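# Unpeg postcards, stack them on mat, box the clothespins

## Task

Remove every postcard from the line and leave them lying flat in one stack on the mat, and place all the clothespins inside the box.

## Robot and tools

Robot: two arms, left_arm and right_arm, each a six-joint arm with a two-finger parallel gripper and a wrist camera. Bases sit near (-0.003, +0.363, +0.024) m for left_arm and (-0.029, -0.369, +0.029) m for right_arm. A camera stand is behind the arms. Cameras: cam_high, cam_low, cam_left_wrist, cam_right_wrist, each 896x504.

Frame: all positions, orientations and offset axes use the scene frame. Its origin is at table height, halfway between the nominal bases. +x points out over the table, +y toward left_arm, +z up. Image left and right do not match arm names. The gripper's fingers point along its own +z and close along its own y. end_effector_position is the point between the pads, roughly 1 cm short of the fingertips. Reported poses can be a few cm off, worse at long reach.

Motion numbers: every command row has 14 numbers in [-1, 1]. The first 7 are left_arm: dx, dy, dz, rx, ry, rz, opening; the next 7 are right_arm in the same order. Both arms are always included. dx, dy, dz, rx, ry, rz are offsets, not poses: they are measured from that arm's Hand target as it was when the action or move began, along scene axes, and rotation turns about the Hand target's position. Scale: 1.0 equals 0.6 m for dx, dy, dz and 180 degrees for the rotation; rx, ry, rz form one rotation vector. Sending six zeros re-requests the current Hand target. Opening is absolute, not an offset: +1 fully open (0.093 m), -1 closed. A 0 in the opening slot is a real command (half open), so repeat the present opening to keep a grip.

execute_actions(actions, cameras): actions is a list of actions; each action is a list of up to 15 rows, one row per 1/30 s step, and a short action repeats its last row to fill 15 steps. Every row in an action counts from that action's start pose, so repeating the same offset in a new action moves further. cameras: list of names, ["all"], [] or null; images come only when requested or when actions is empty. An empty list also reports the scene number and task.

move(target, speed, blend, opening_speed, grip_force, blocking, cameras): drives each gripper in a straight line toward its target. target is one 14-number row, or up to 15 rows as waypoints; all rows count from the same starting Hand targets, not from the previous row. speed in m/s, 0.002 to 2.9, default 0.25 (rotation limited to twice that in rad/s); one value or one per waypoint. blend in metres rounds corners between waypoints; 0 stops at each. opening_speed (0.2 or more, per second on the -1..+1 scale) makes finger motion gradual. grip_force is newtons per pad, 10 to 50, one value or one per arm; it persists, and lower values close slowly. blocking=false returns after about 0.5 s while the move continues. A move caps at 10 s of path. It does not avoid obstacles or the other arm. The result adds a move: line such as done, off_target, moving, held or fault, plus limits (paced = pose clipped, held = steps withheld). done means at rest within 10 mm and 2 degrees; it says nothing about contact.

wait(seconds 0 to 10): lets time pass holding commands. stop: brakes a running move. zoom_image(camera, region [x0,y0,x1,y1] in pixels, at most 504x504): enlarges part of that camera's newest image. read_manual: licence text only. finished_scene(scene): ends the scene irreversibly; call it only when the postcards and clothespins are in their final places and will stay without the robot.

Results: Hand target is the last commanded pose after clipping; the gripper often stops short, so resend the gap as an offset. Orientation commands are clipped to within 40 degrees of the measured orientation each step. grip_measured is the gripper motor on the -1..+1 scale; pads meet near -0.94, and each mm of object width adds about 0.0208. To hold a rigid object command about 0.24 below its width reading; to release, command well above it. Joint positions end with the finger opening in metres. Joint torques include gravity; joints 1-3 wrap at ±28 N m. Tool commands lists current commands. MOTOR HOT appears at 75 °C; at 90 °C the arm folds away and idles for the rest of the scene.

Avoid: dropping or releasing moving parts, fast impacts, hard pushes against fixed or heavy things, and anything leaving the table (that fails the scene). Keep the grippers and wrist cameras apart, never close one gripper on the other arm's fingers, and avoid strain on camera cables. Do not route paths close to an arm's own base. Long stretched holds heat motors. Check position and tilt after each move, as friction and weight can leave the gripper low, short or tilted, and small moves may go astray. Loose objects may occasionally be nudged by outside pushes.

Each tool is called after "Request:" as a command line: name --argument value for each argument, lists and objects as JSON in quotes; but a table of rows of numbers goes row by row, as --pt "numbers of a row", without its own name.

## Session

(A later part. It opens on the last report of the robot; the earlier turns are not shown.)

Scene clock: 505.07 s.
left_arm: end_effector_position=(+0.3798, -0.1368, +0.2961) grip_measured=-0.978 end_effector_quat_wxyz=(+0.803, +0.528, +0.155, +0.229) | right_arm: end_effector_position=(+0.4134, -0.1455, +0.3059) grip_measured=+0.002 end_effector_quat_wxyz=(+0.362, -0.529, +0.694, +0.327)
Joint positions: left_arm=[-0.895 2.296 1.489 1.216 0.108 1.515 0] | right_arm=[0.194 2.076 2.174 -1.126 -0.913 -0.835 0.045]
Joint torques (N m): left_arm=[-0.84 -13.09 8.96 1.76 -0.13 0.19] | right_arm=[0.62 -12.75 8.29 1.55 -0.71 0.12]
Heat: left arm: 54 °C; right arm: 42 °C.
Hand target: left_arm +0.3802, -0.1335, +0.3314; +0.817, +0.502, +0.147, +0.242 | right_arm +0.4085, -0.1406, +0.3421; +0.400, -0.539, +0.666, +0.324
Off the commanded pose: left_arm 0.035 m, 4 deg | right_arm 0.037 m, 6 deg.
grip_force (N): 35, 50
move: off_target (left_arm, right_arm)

Request:
move --pt "0 0 0 0 0 0 -1 0 0 0.0 0 0 0 -0.3" --opening_speed 0.4 --cameras '["cam_low","cam_right_wrist"]'

Request:
zoom_image --camera "cam_low" --region '[150, 0, 350, 160]'

Scene clock: 506.50 s.
left_arm: end_effector_position=(+0.3798, -0.1368, +0.2961) grip_measured=-0.978 end_effector_quat_wxyz=(+0.803, +0.528, +0.155, +0.229) | right_arm: end_effector_position=(+0.4134, -0.1455, +0.3059) grip_measured=-0.295 end_effector_quat_wxyz=(+0.362, -0.529, +0.694, +0.327)
Joint positions: left_arm=[-0.895 2.296 1.489 1.216 0.108 1.515 0] | right_arm=[0.194 2.076 2.174 -1.126 -0.913 -0.835 0.031]
Joint torques (N m): left_arm=[-0.83 -13.12 9.02 1.75 -0.14 0.2] | right_arm=[0.65 -12.7 8.25 1.56 -0.7 0.14]
Heat: left arm: 54 °C; right arm: 42 °C.
Hand target: left_arm +0.3802, -0.1335, +0.3314; +0.817, +0.502, +0.147, +0.242 | right_arm +0.4085, -0.1406, +0.3421; +0.400, -0.539, +0.666, +0.324
Off the commanded pose: left_arm 0.035 m, 4 deg | right_arm 0.037 m, 6 deg.
grip_force (N): 35, 50
move: off_target (left_arm, right_arm)
Images, in order (width x height): cam_low 896x504, cam_right_wrist 896x504.

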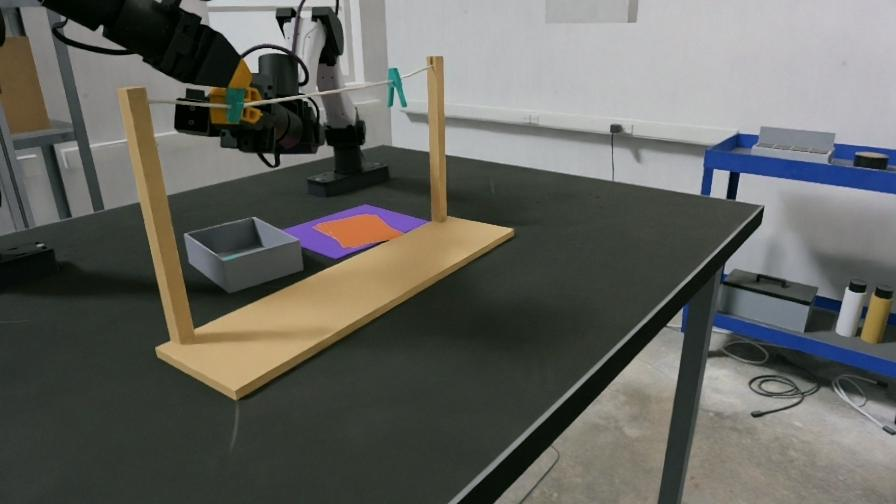

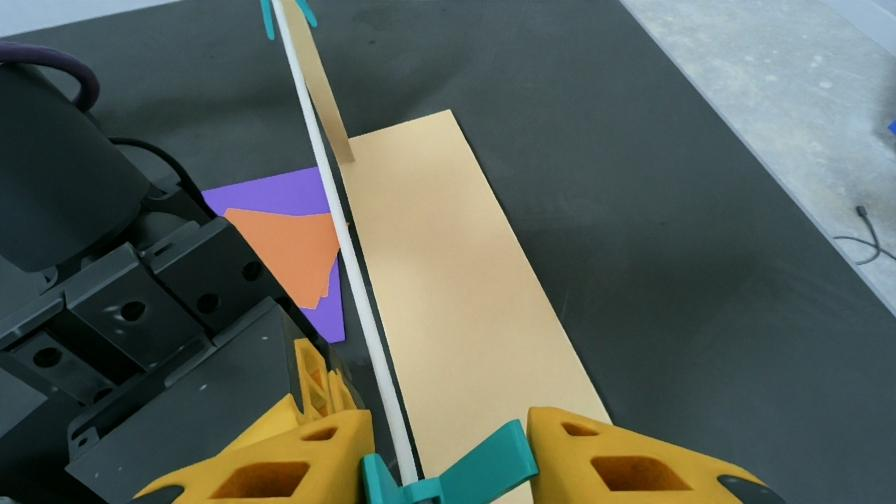

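Scaled by 2.520 from the camera's 896x504 image, which has a finer 1280x720 frame.

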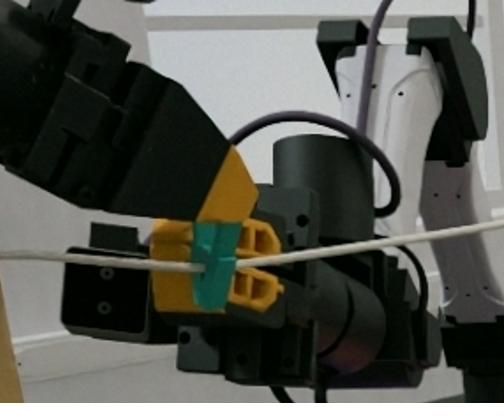

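Request:
move --pt "0 0 0 0 0 0 -1 0 0 0 0 0 0 -1" --opening_speed 0.6 --cameras '["cam_low","cam_right_wrist"]'

Request:
zoom_image --camera "cam_low" --region '[150, 0, 350, 160]'

Scene clock: 508.37 s.
left_arm: end_effector_position=(+0.3790, -0.1373, +0.2961) grip_measured=-0.978 end_effector_quat_wxyz=(+0.803, +0.528, +0.155, +0.228) | right_arm: end_effector_position=(+0.4120, -0.1432, +0.3063) grip_measured=-0.735 end_effector_quat_wxyz=(+0.361, -0.530, +0.693, +0.330)
Joint positions: left_arm=[-0.896 2.296 1.489 1.216 0.108 1.515 0] | right_arm=[0.198 2.076 2.174 -1.126 -0.916 -0.833 0.01]
Joint torques (N m): left_arm=[-0.64 -13.12 8.96 1.76 -0.14 0.2] | right_arm=[0.65 -12.77 8.23 1.56 -0.66 0.13]
Heat: left arm: 54 °C; right arm: 42 °C.
Hand target: left_arm +0.3802, -0.1335, +0.3314; +0.817, +0.502, +0.147, +0.242 | right_arm +0.4085, -0.1406, +0.3421; +0.400, -0.539, +0.666, +0.324
Off the commanded pose: left_arm 0.035 m, 4 deg | right_arm 0.036 m, 6 deg.
grip_force (N): 35, 50
move: off_target (left_arm, right_arm)
Images, in order (width x height): cam_low 896x504, cam_right_wrist 896x504.

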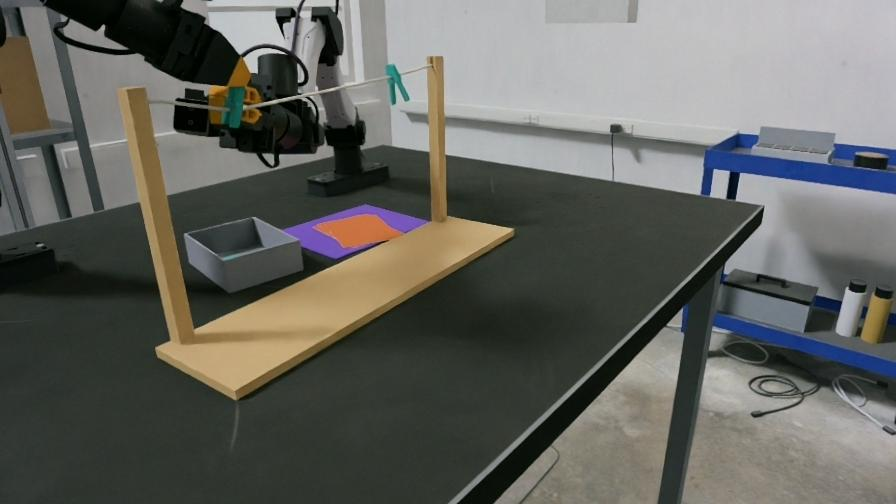

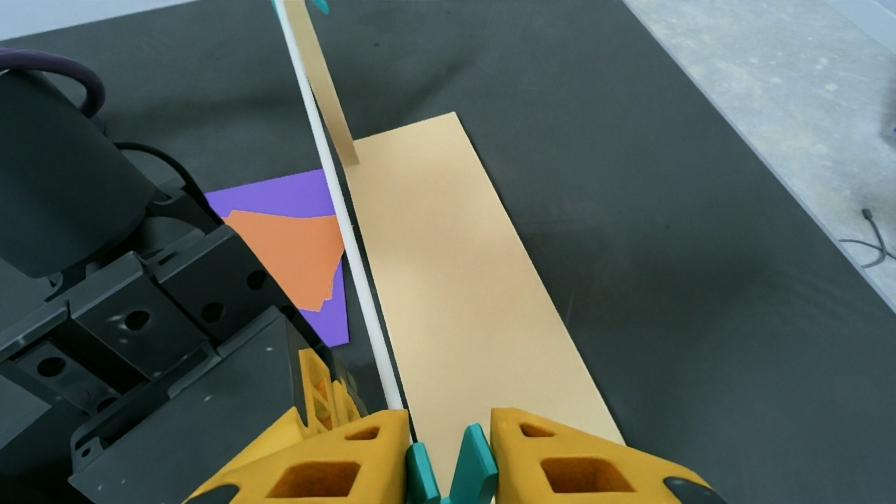

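Scaled by 2.520 from the camera's 896x504 image, which has a finer 1280x720 frame.

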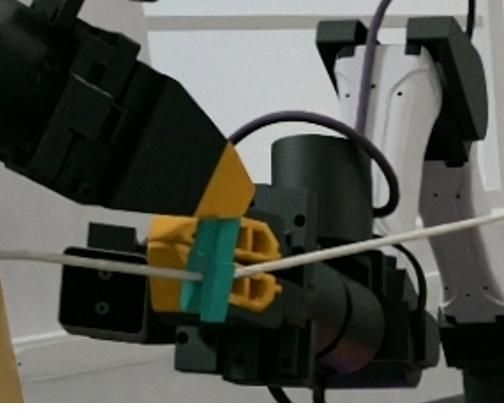

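Request:
move --pt "0 0 0 0 0 0 -1 0.0 0 0.14 0 0 0 -1" --speed 0.08 --cameras '["cam_low","cam_right_wrist","cam_high"]'

Request:
zoom_image --camera "cam_low" --region '[150, 0, 350, 160]'

Scene clock: 510.30 s.
left_arm: end_effector_position=(+0.3790, -0.1373, +0.2961) grip_measured=-0.978 end_effector_quat_wxyz=(+0.803, +0.528, +0.155, +0.228) | right_arm: end_effector_position=(+0.4185, -0.1419, +0.4149) grip_measured=-0.745 end_effector_quat_wxyz=(+0.444, -0.512, +0.668, +0.308)
Joint positions: left_arm=[-0.896 2.296 1.489 1.216 0.108 1.515 0] | right_arm=[0.198 2.243 2.833 -1.343 -0.916 -0.686 0.009]
Joint torques (N m): left_arm=[-0.61 -13.07 8.99 1.75 -0.15 0.18] | right_arm=[0.65 -9.58 6.9 1.37 -0.6 0.13]
Heat: left arm: 54 °C; right arm: 42 °C.
Hand target: left_arm +0.3802, -0.1335, +0.3314; +0.817, +0.502, +0.147, +0.242 | right_arm +0.4085, -0.1406, +0.4261; +0.400, -0.539, +0.666, +0.324
Off the commanded pose: left_arm 0.035 m, 4 deg | right_arm 0.015 m, 6 deg.
elbow stopped short (right arm): the move would have taken joint 3 (elbow) straighter than the controller allows.
grip_force (N): 35, 50
move: off_target (left_arm, right_arm)
Images, in order (width x height): cam_high 896x504, cam_low 896x504, cam_right_wrist 896x504.

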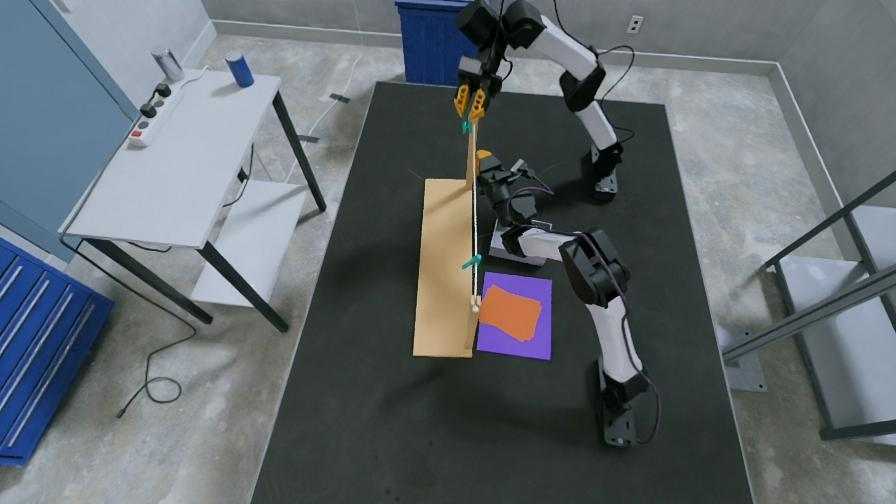

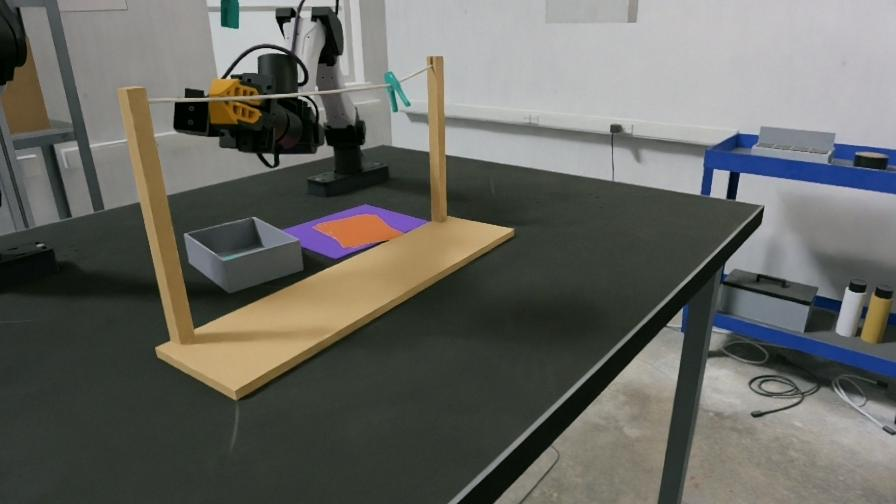

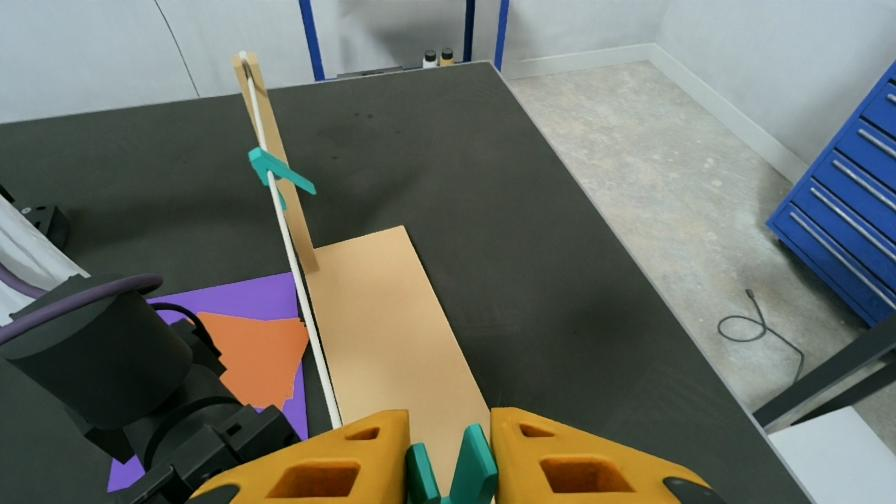

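Scaled by 2.520 from the camera's 896x504 image, which has a finer 1280x720 frame.

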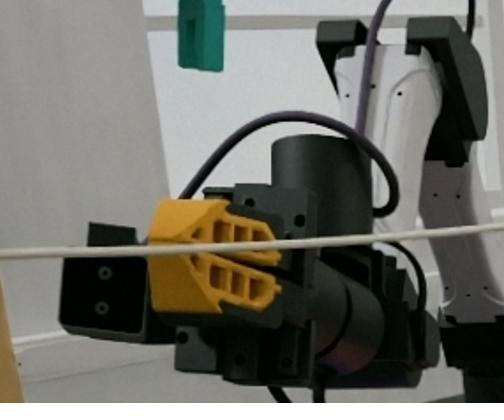

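Request:
move --pt "-0.13 0.17 -0.02 0 0 0 -1 0 0 0.0 0 0 0 -1" --pt "-0.16 0.46 -0.03 0 0 0 -1 0 0 0.0 0 0 0 -1" --speed 0.15 --blend '[0.03,0]'

Request:
move --pt "0 0 0 0 0 0 -1 -0.15 0.06 0.0 -0.08 0.043 -0.09 -1" --pt "0 0 0 0 0 0 -1 -0.214 0.118 -0.177 -0.1584 0.0859 -0.1783 -1" --speed 0.15 --blend '[0.03,0]' --cameras '["cam_low","cam_high","cam_right_wrist"]'

Scene clock: 513.90 s.
left_arm: end_effector_position=(+0.2978, +0.1326, +0.2824) grip_measured=-0.978 end_effector_quat_wxyz=(+0.775, +0.559, +0.197, +0.217) | right_arm: end_effector_position=(+0.4185, -0.1419, +0.4149) grip_measured=-0.745 end_effector_quat_wxyz=(+0.444, -0.511, +0.668, +0.308)
Joint positions: left_arm=[-0.45 1.492 0.377 1.458 0.49 1.339 0] | right_arm=[0.198 2.243 2.833 -1.343 -0.916 -0.685 0.009]
Joint torques (N m): left_arm=[-0.05 -5.89 3.89 2.91 0.01 -0.09] | right_arm=[0.62 -9.68 6.89 1.36 -0.6 0.15]
Heat: left arm: 53 °C; right arm: 42 °C.
Hand target: left_arm +0.2842, +0.1425, +0.3134; +0.817, +0.502, +0.147, +0.242 | right_arm +0.4085, -0.1406, +0.4261; +0.400, -0.539, +0.666, +0.324
Off the commanded pose: left_arm 0.035 m, 10 deg | right_arm 0.015 m, 6 deg.
elbow stopped short (right arm): the move would have taken joint 3 (elbow) straighter than the controller allows.
joint sent to its limit (left arm) — joint 4 (wrist pitch), upper limit. The joint targets are off in position and orientation.
grip_force (N): 35, 50
move: off_target (left_arm, right_arm)

Scene clock: 517.73 s.
left_arm: end_effector_position=(+0.2978, +0.1326, +0.2824) grip_measured=-0.978 end_effector_quat_wxyz=(+0.775, +0.559, +0.197, +0.217) | right_arm: end_effector_position=(+0.2761, -0.0717, +0.2998) grip_measured=-0.745 end_effector_quat_wxyz=(+0.198, -0.383, +0.898, +0.088)
Joint positions: left_arm=[-0.45 1.492 0.377 1.458 0.49 1.339 0] | right_arm=[0.761 1.899 2.186 -1.421 -0.025 -0.037 0.009]
Joint torques (N m): left_arm=[-0.08 -5.96 3.86 2.93 0.01 -0.09] | right_arm=[0.49 -11.03 4.22 1.82 0.16 0.15]
Heat: left arm: 54 °C; right arm: 42 °C.
Hand target: left_arm +0.2842, +0.1425, +0.3134; +0.817, +0.502, +0.147, +0.242 | right_arm +0.2801, -0.0698, +0.3199; +0.239, -0.370, +0.892, +0.099
Off the commanded pose: left_arm 0.035 m, 10 deg | right_arm 0.021 m, 5 deg.
joint sent to its limit (left arm) — joint 4 (wrist pitch), upper limit. The joint targets are off in position and orientation.
grip_force (N): 35, 50
move: off_target (left_arm, right_arm)
Images, in order (width x height): cam_high 896x504, cam_low 896x504, cam_right_wrist 896x504.

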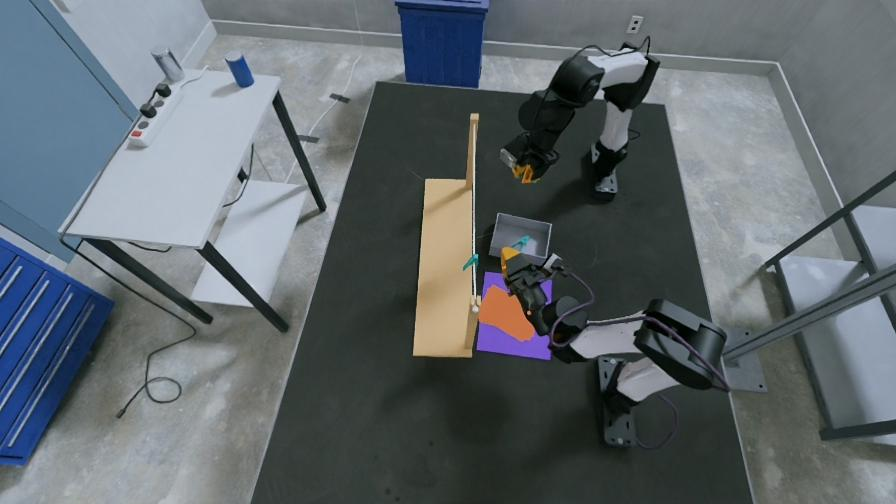

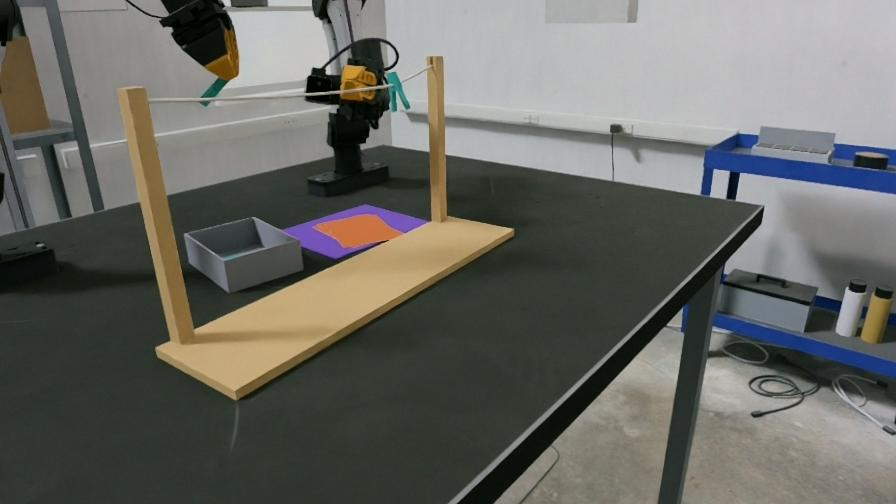

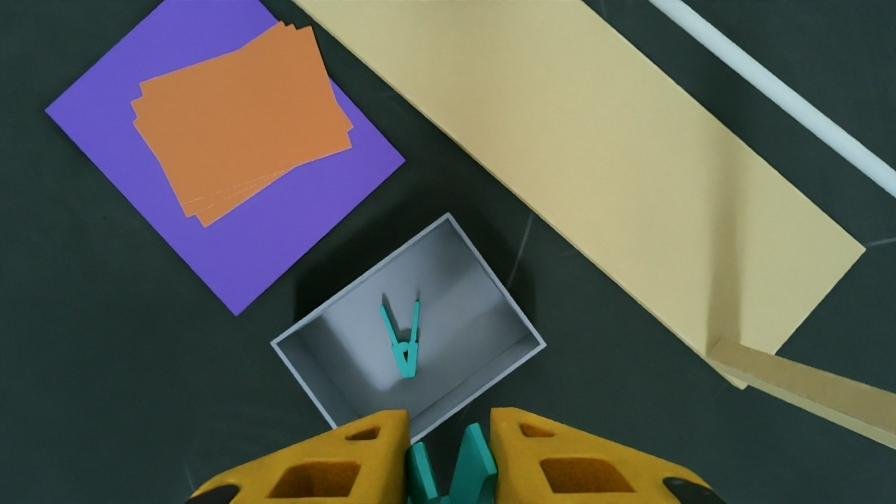

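Request:
move --pt "0 0 0 0 0 0 -1 0.0 0.013 -0.3 0 0 0 -1" --pt "0 0 0 0 0 0 -1 0.005 0.018 -0.455 0 0 0 -1" --speed '[0.15,0.08]' --blend '[0.02,0]' --cameras '["cam_low","cam_right_wrist"]'

Request:
zoom_image --camera "cam_low" --region '[150, 140, 350, 300]'

Scene clock: 521.00 s.
left_arm: end_effector_position=(+0.2978, +0.1326, +0.2824) grip_measured=-0.978 end_effector_quat_wxyz=(+0.775, +0.559, +0.197, +0.217) | right_arm: end_effector_position=(+0.2767, -0.0677, +0.0435) grip_measured=-0.752 end_effector_quat_wxyz=(+0.214, -0.374, +0.897, +0.093)
Joint positions: left_arm=[-0.45 1.492 0.377 1.458 0.49 1.339 0] | right_arm=[0.77 1.898 1.101 -0.304 -0.015 -0.014 0.009]
Joint torques (N m): left_arm=[-0.03 -5.91 3.84 2.92 0.01 -0.09] | right_arm=[0.68 -7.64 4.29 2 0.17 0.16]
Heat: left arm: 55 °C; right arm: 41 °C.
Hand target: left_arm +0.2842, +0.1425, +0.3134; +0.817, +0.502, +0.147, +0.242 | right_arm +0.2831, -0.0590, +0.0469; +0.239, -0.370, +0.892, +0.099
Off the commanded pose: left_arm 0.035 m, 10 deg | right_arm 0.011 m, 3 deg.
joint sent to its limit (left arm) — joint 4 (wrist pitch), upper limit. The joint targets are off in position and orientation.
grip_force (N): 35, 50
move: off_target (left_arm, right_arm)
Images, in order (width x height): cam_low 896x504, cam_right_wrist 896x504.

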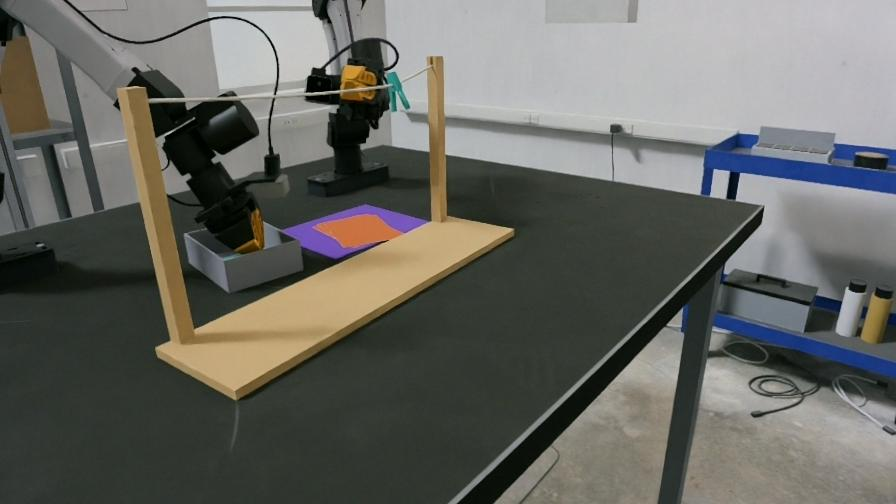

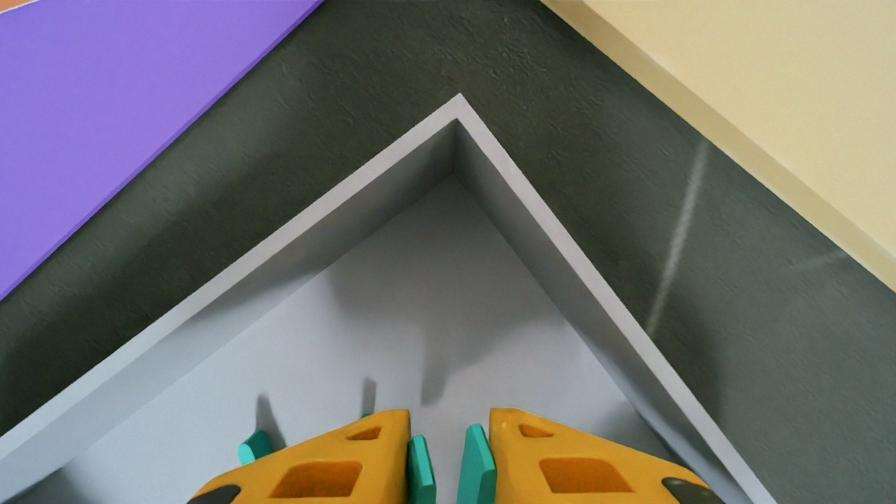

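Scaled by 2.520 from the camera's 896x504 image, which has a finer 1280x720 frame.

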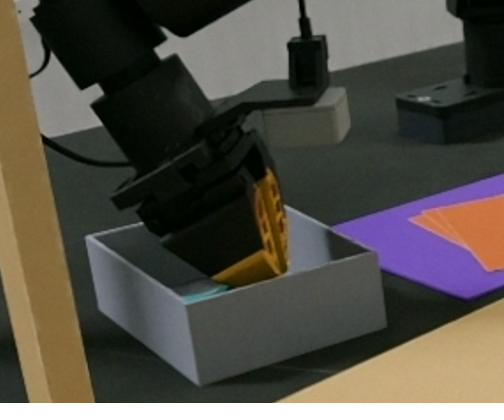

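Request:
move --pt "0 0 0 0 0 0 -1 0.005 -0.004 -0.015 0 0 0 -1" --pt "0 0 0 0 0 0 -1 0.005 -0.004 -0.015 0 0 0 -0.3" --pt "0 0 0 0 0 0 -1 0.005 -0.004 -0.015 0 0 0 -0.05" --speed 0.06 --opening_speed 0.5 --cameras '["cam_low","cam_right_wrist"]'

Request:
zoom_image --camera "cam_low" --region '[150, 140, 350, 300]'

Scene clock: 526.27 s.
left_arm: end_effector_position=(+0.2978, +0.1326, +0.2824) grip_measured=-0.978 end_effector_quat_wxyz=(+0.775, +0.559, +0.197, +0.217) | right_arm: end_effector_position=(+0.2760, -0.0616, +0.0345) grip_measured=-0.052 end_effector_quat_wxyz=(+0.218, -0.382, +0.892, +0.099)
Joint positions: left_arm=[-0.45 1.492 0.377 1.458 0.49 1.339 0] | right_arm=[0.778 1.924 1.089 -0.253 -0.025 -0.023 0.043]
Joint torques (N m): left_arm=[-0.08 -5.89 3.86 2.91 0.01 -0.08] | right_arm=[-0.14 -8.05 4.07 1.87 0.13 0.06]
Heat: left arm: 57 °C; right arm: 41 °C.
Hand target: left_arm +0.2842, +0.1425, +0.3134; +0.817, +0.502, +0.147, +0.242 | right_arm +0.2861, -0.0614, +0.0379; +0.239, -0.370, +0.892, +0.099
Off the commanded pose: left_arm 0.035 m, 10 deg | right_arm 0.011 m, 3 deg.
joint sent to its limit (left arm) — joint 4 (wrist pitch), upper limit. The joint targets are off in position and orientation.
grip_force (N): 35, 50
move: off_target (left_arm, right_arm); target 3's new opening was sent with right_arm's hand 0.009 m and 3 deg from that target
Images, in order (width x height): cam_low 896x504, cam_right_wrist 896x504.

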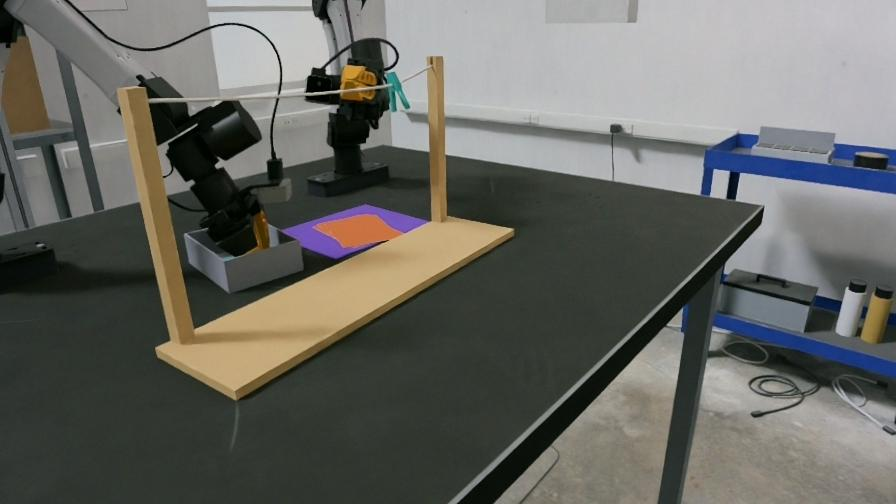

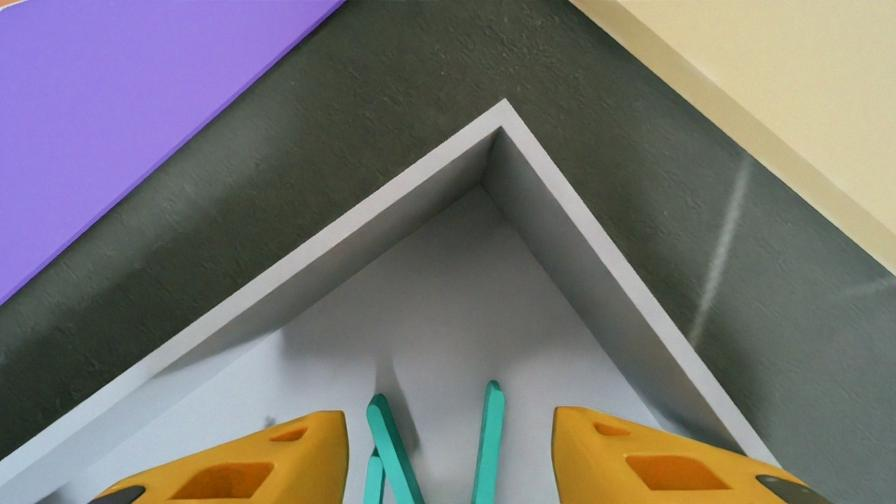

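Scaled by 2.520 from the camera's 896x504 image, which has a finer 1280x720 frame.

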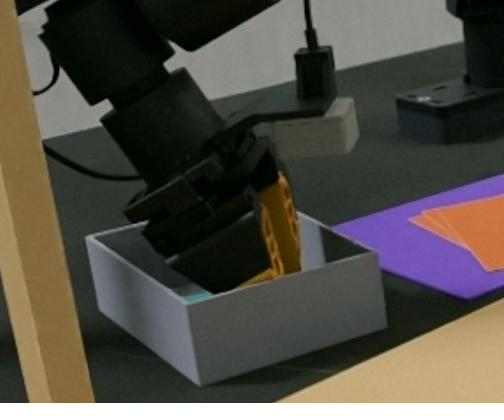

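Request:
move --pt "0 0 0 0 0 0 -1 -0.015 -0.015 0.1 0 0 0 -0.05" --pt "0.0 0.05 0.13 0.01 0.12 -0.01 -1 -0.02 -0.05 0.35 0 0 0 -0.05" --pt "0.10 0.116 0.17 0.049 0.583 -0.0444 0.05 -0.02 -0.05 0.4 0 0 0 -0.05" --speed '[0.06,0.15,0.25]' --blend '[0.02,0.03,0]' --cameras '["all"]'

Scene clock: 534.00 s.
left_arm: end_effector_position=(+0.3499, +0.2140, +0.4050) grip_measured=+0.048 end_effector_quat_wxyz=(+0.396, +0.535, +0.698, -0.265) | right_arm: end_effector_position=(+0.2723, -0.0896, +0.2638) grip_measured=-0.052 end_effector_quat_wxyz=(+0.231, -0.366, +0.897, +0.094)
Joint positions: left_arm=[-0.057 1.805 2.285 -1.533 0.892 1.004 0.047] | right_arm=[0.74 1.691 1.737 -1.113 -0.015 -0.03 0.043]
Joint torques (N m): left_arm=[0.16 -5.72 7.61 0.79 0.84 0.02] | right_arm=[-0.29 -6.74 9.33 1.17 -0.1 -0.11]
Heat: left arm: 55 °C; right arm: 42 °C.
Hand target: left_arm +0.3442, +0.2121, +0.4154; +0.359, +0.558, +0.689, -0.290 | right_arm +0.2741, -0.0914, +0.2779; +0.239, -0.370, +0.892, +0.099
Off the commanded pose: left_arm 0.012 m, 6 deg | right_arm 0.014 m, 1 deg.
joint sent to its limit (left arm) — joint 4 (wrist pitch), lower limit. The joint targets are off in position and orientation.
grip_force (N): 35, 50
move: off_target (left_arm, right_arm); target 3's new opening was sent with left_arm's hand 0.012 m and 6 deg from that target

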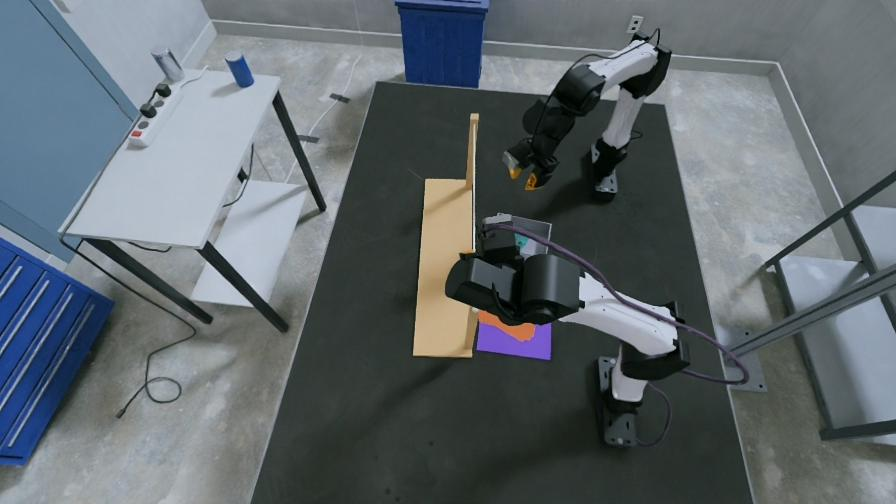

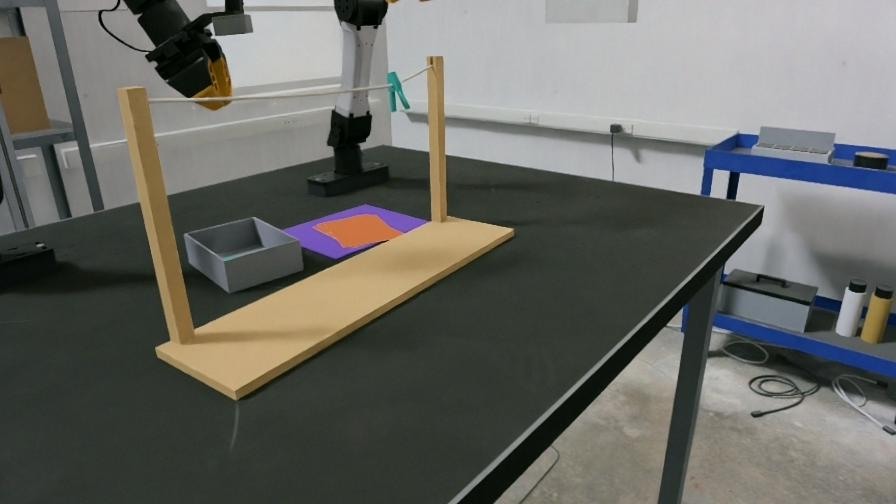

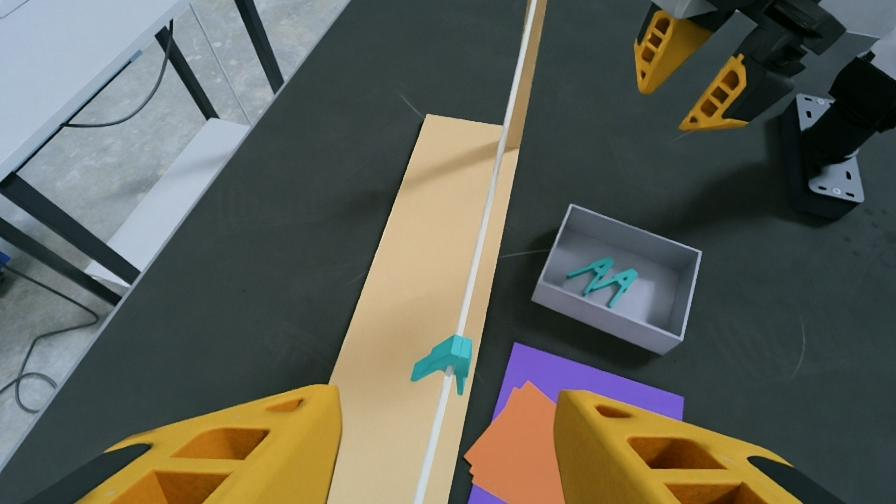

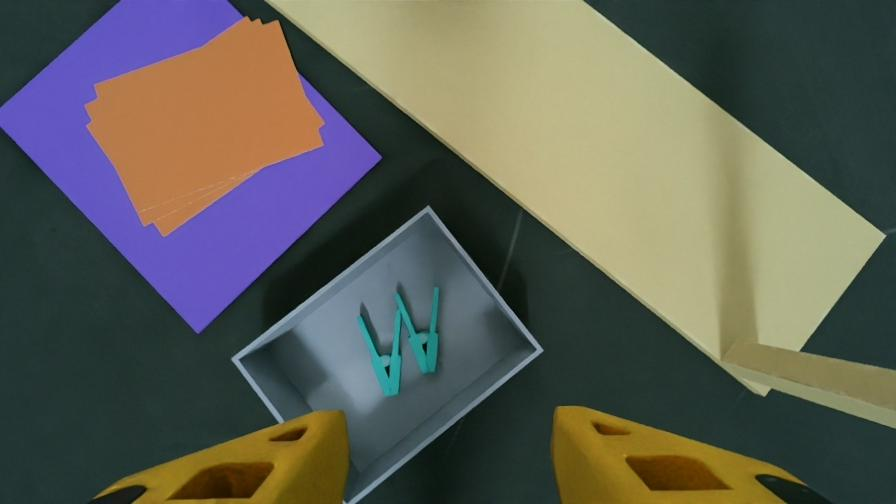

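Request:
move --pt "0 0 0 0 0 0 0.05 0.04 0.1 0.0 -0.0373 -0.6445 0.1971 -1" --speed 0.25 --cameras '["cam_high","cam_left_wrist","cam_low"]'

Scene clock: 539.47 s.
left_arm: end_effector_position=(+0.3499, +0.2140, +0.4050) grip_measured=+0.048 end_effector_quat_wxyz=(+0.396, +0.535, +0.698, -0.265) | right_arm: end_effector_position=(+0.3007, -0.0325, +0.2444) grip_measured=-0.978 end_effector_quat_wxyz=(+0.760, -0.580, +0.198, -0.219)
Joint positions: left_arm=[-0.057 1.805 2.285 -1.533 0.892 1.004 0.047] | right_arm=[0.707 1.882 0.654 1.489 -0.244 -1.458 0]
Joint torques (N m): left_arm=[0.14 -5.78 7.6 0.8 0.85 0.02] | right_arm=[-0.25 -6.8 7.1 2.86 -0.19 -0.05]
Heat: left arm: 53 °C; right arm: 42 °C.
Hand target: left_arm +0.3442, +0.2121, +0.4154; +0.359, +0.558, +0.689, -0.290 | right_arm +0.2981, -0.0314, +0.2779; +0.817, -0.502, +0.147, -0.242
Off the commanded pose: left_arm 0.012 m, 6 deg | right_arm 0.034 m, 13 deg.
joint sent to its limit (left arm) — joint 4 (wrist pitch), lower limit. The joint targets are off in position and orientation.
joint sent to its limit (right arm) — joint 4 (wrist pitch), upper limit. The joint targets are off in position and orientation.
grip_force (N): 35, 50
move: off_target (left_arm, right_arm)
Images, in order (width x height): cam_high 896x504, cam_low 896x504, cam_left_wrist 896x504.

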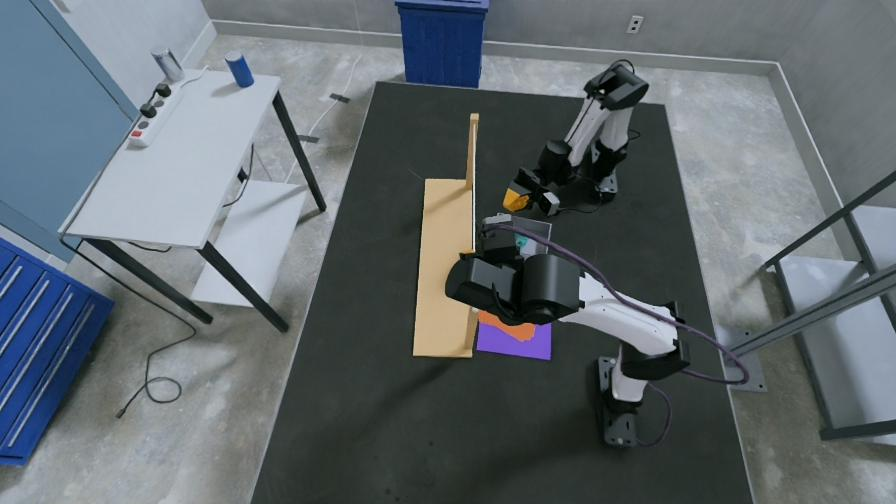

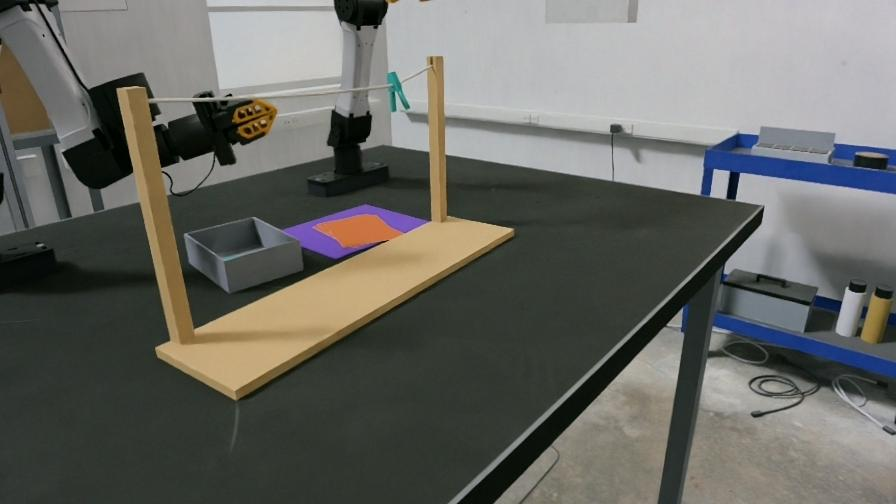

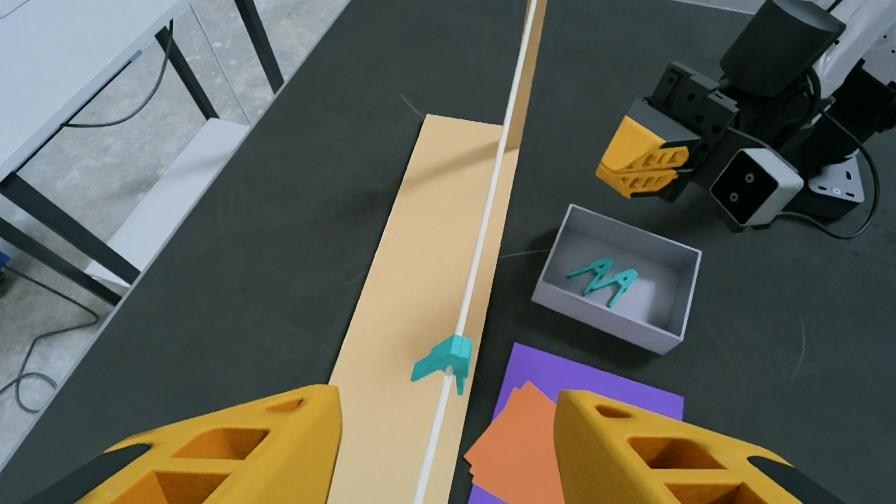

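Request:
move --pt "0 0 0 0 0 0 0.05 0.053 0.152 -0.05 0 0 0 -1" --pt "0 0 0 0 0 0 0.05 0.19 0.194 -0.05 0 0 0 -1" --speed '[0.15,0.08]' --blend '[0.02,0]' --cameras '["cam_right_wrist","cam_left_wrist","cam_low"]'

Request:
zoom_image --camera "cam_low" --region '[250, 30, 450, 190]'

Scene clock: 542.30 s.
left_arm: end_effector_position=(+0.3499, +0.2140, +0.4050) grip_measured=+0.048 end_effector_quat_wxyz=(+0.396, +0.535, +0.698, -0.265) | right_arm: end_effector_position=(+0.4108, +0.0785, +0.2359) grip_measured=-0.978 end_effector_quat_wxyz=(+0.810, -0.507, +0.151, -0.254)
Joint positions: left_arm=[-0.057 1.805 2.285 -1.533 0.892 1.004 0.047] | right_arm=[0.735 2.493 1.493 1.468 -0.215 -1.478 0]
Joint torques (N m): left_arm=[0.14 -5.71 7.58 0.81 0.85 0.02] | right_arm=[-0.17 -11.77 8.12 1.55 -0.16 0.23]
Heat: left arm: 52 °C; right arm: 43 °C.
Hand target: left_arm +0.3442, +0.2121, +0.4154; +0.359, +0.558, +0.689, -0.290 | right_arm +0.4121, +0.0850, +0.2479; +0.817, -0.502, +0.147, -0.242
Off the commanded pose: left_arm 0.012 m, 6 deg | right_arm 0.014 m, 2 deg.
joint sent to its limit (left arm) — joint 4 (wrist pitch), lower limit. The joint targets are off in position and orientation.
grip_force (N): 35, 50
move: off_target (left_arm, right_arm)
Images, in order (width x height): cam_low 896x504, cam_left_wrist 896x504, cam_right_wrist 896x504.

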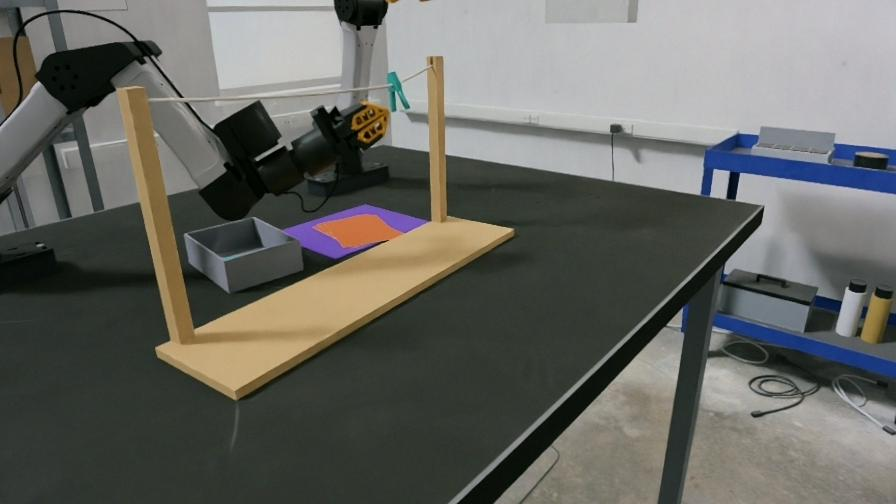

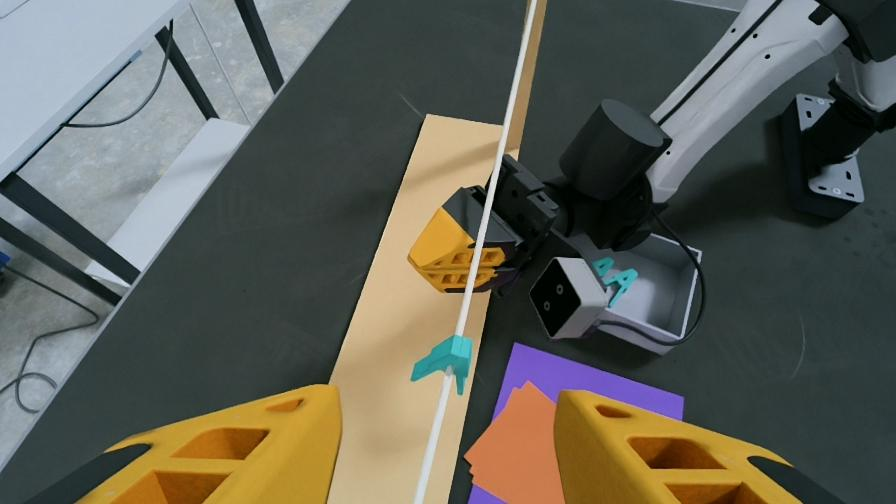

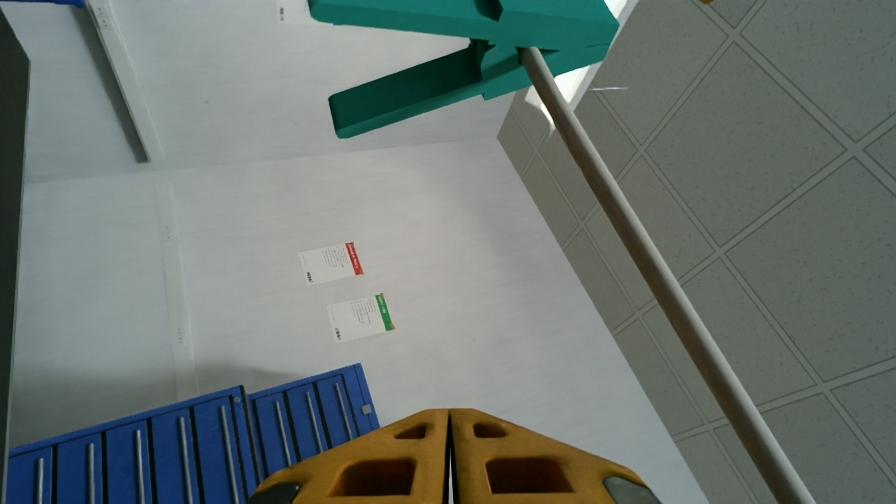

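Scaled by 2.520 from the camera's 896x504 image, which has a finer 1280x720 frame.

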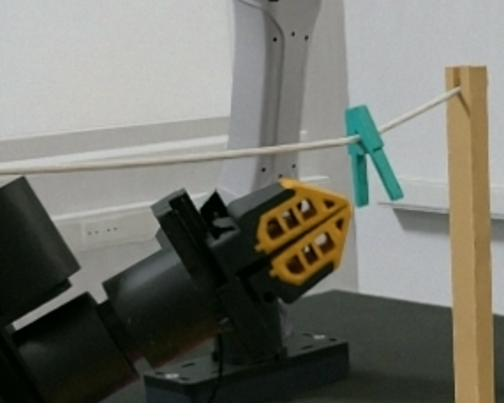

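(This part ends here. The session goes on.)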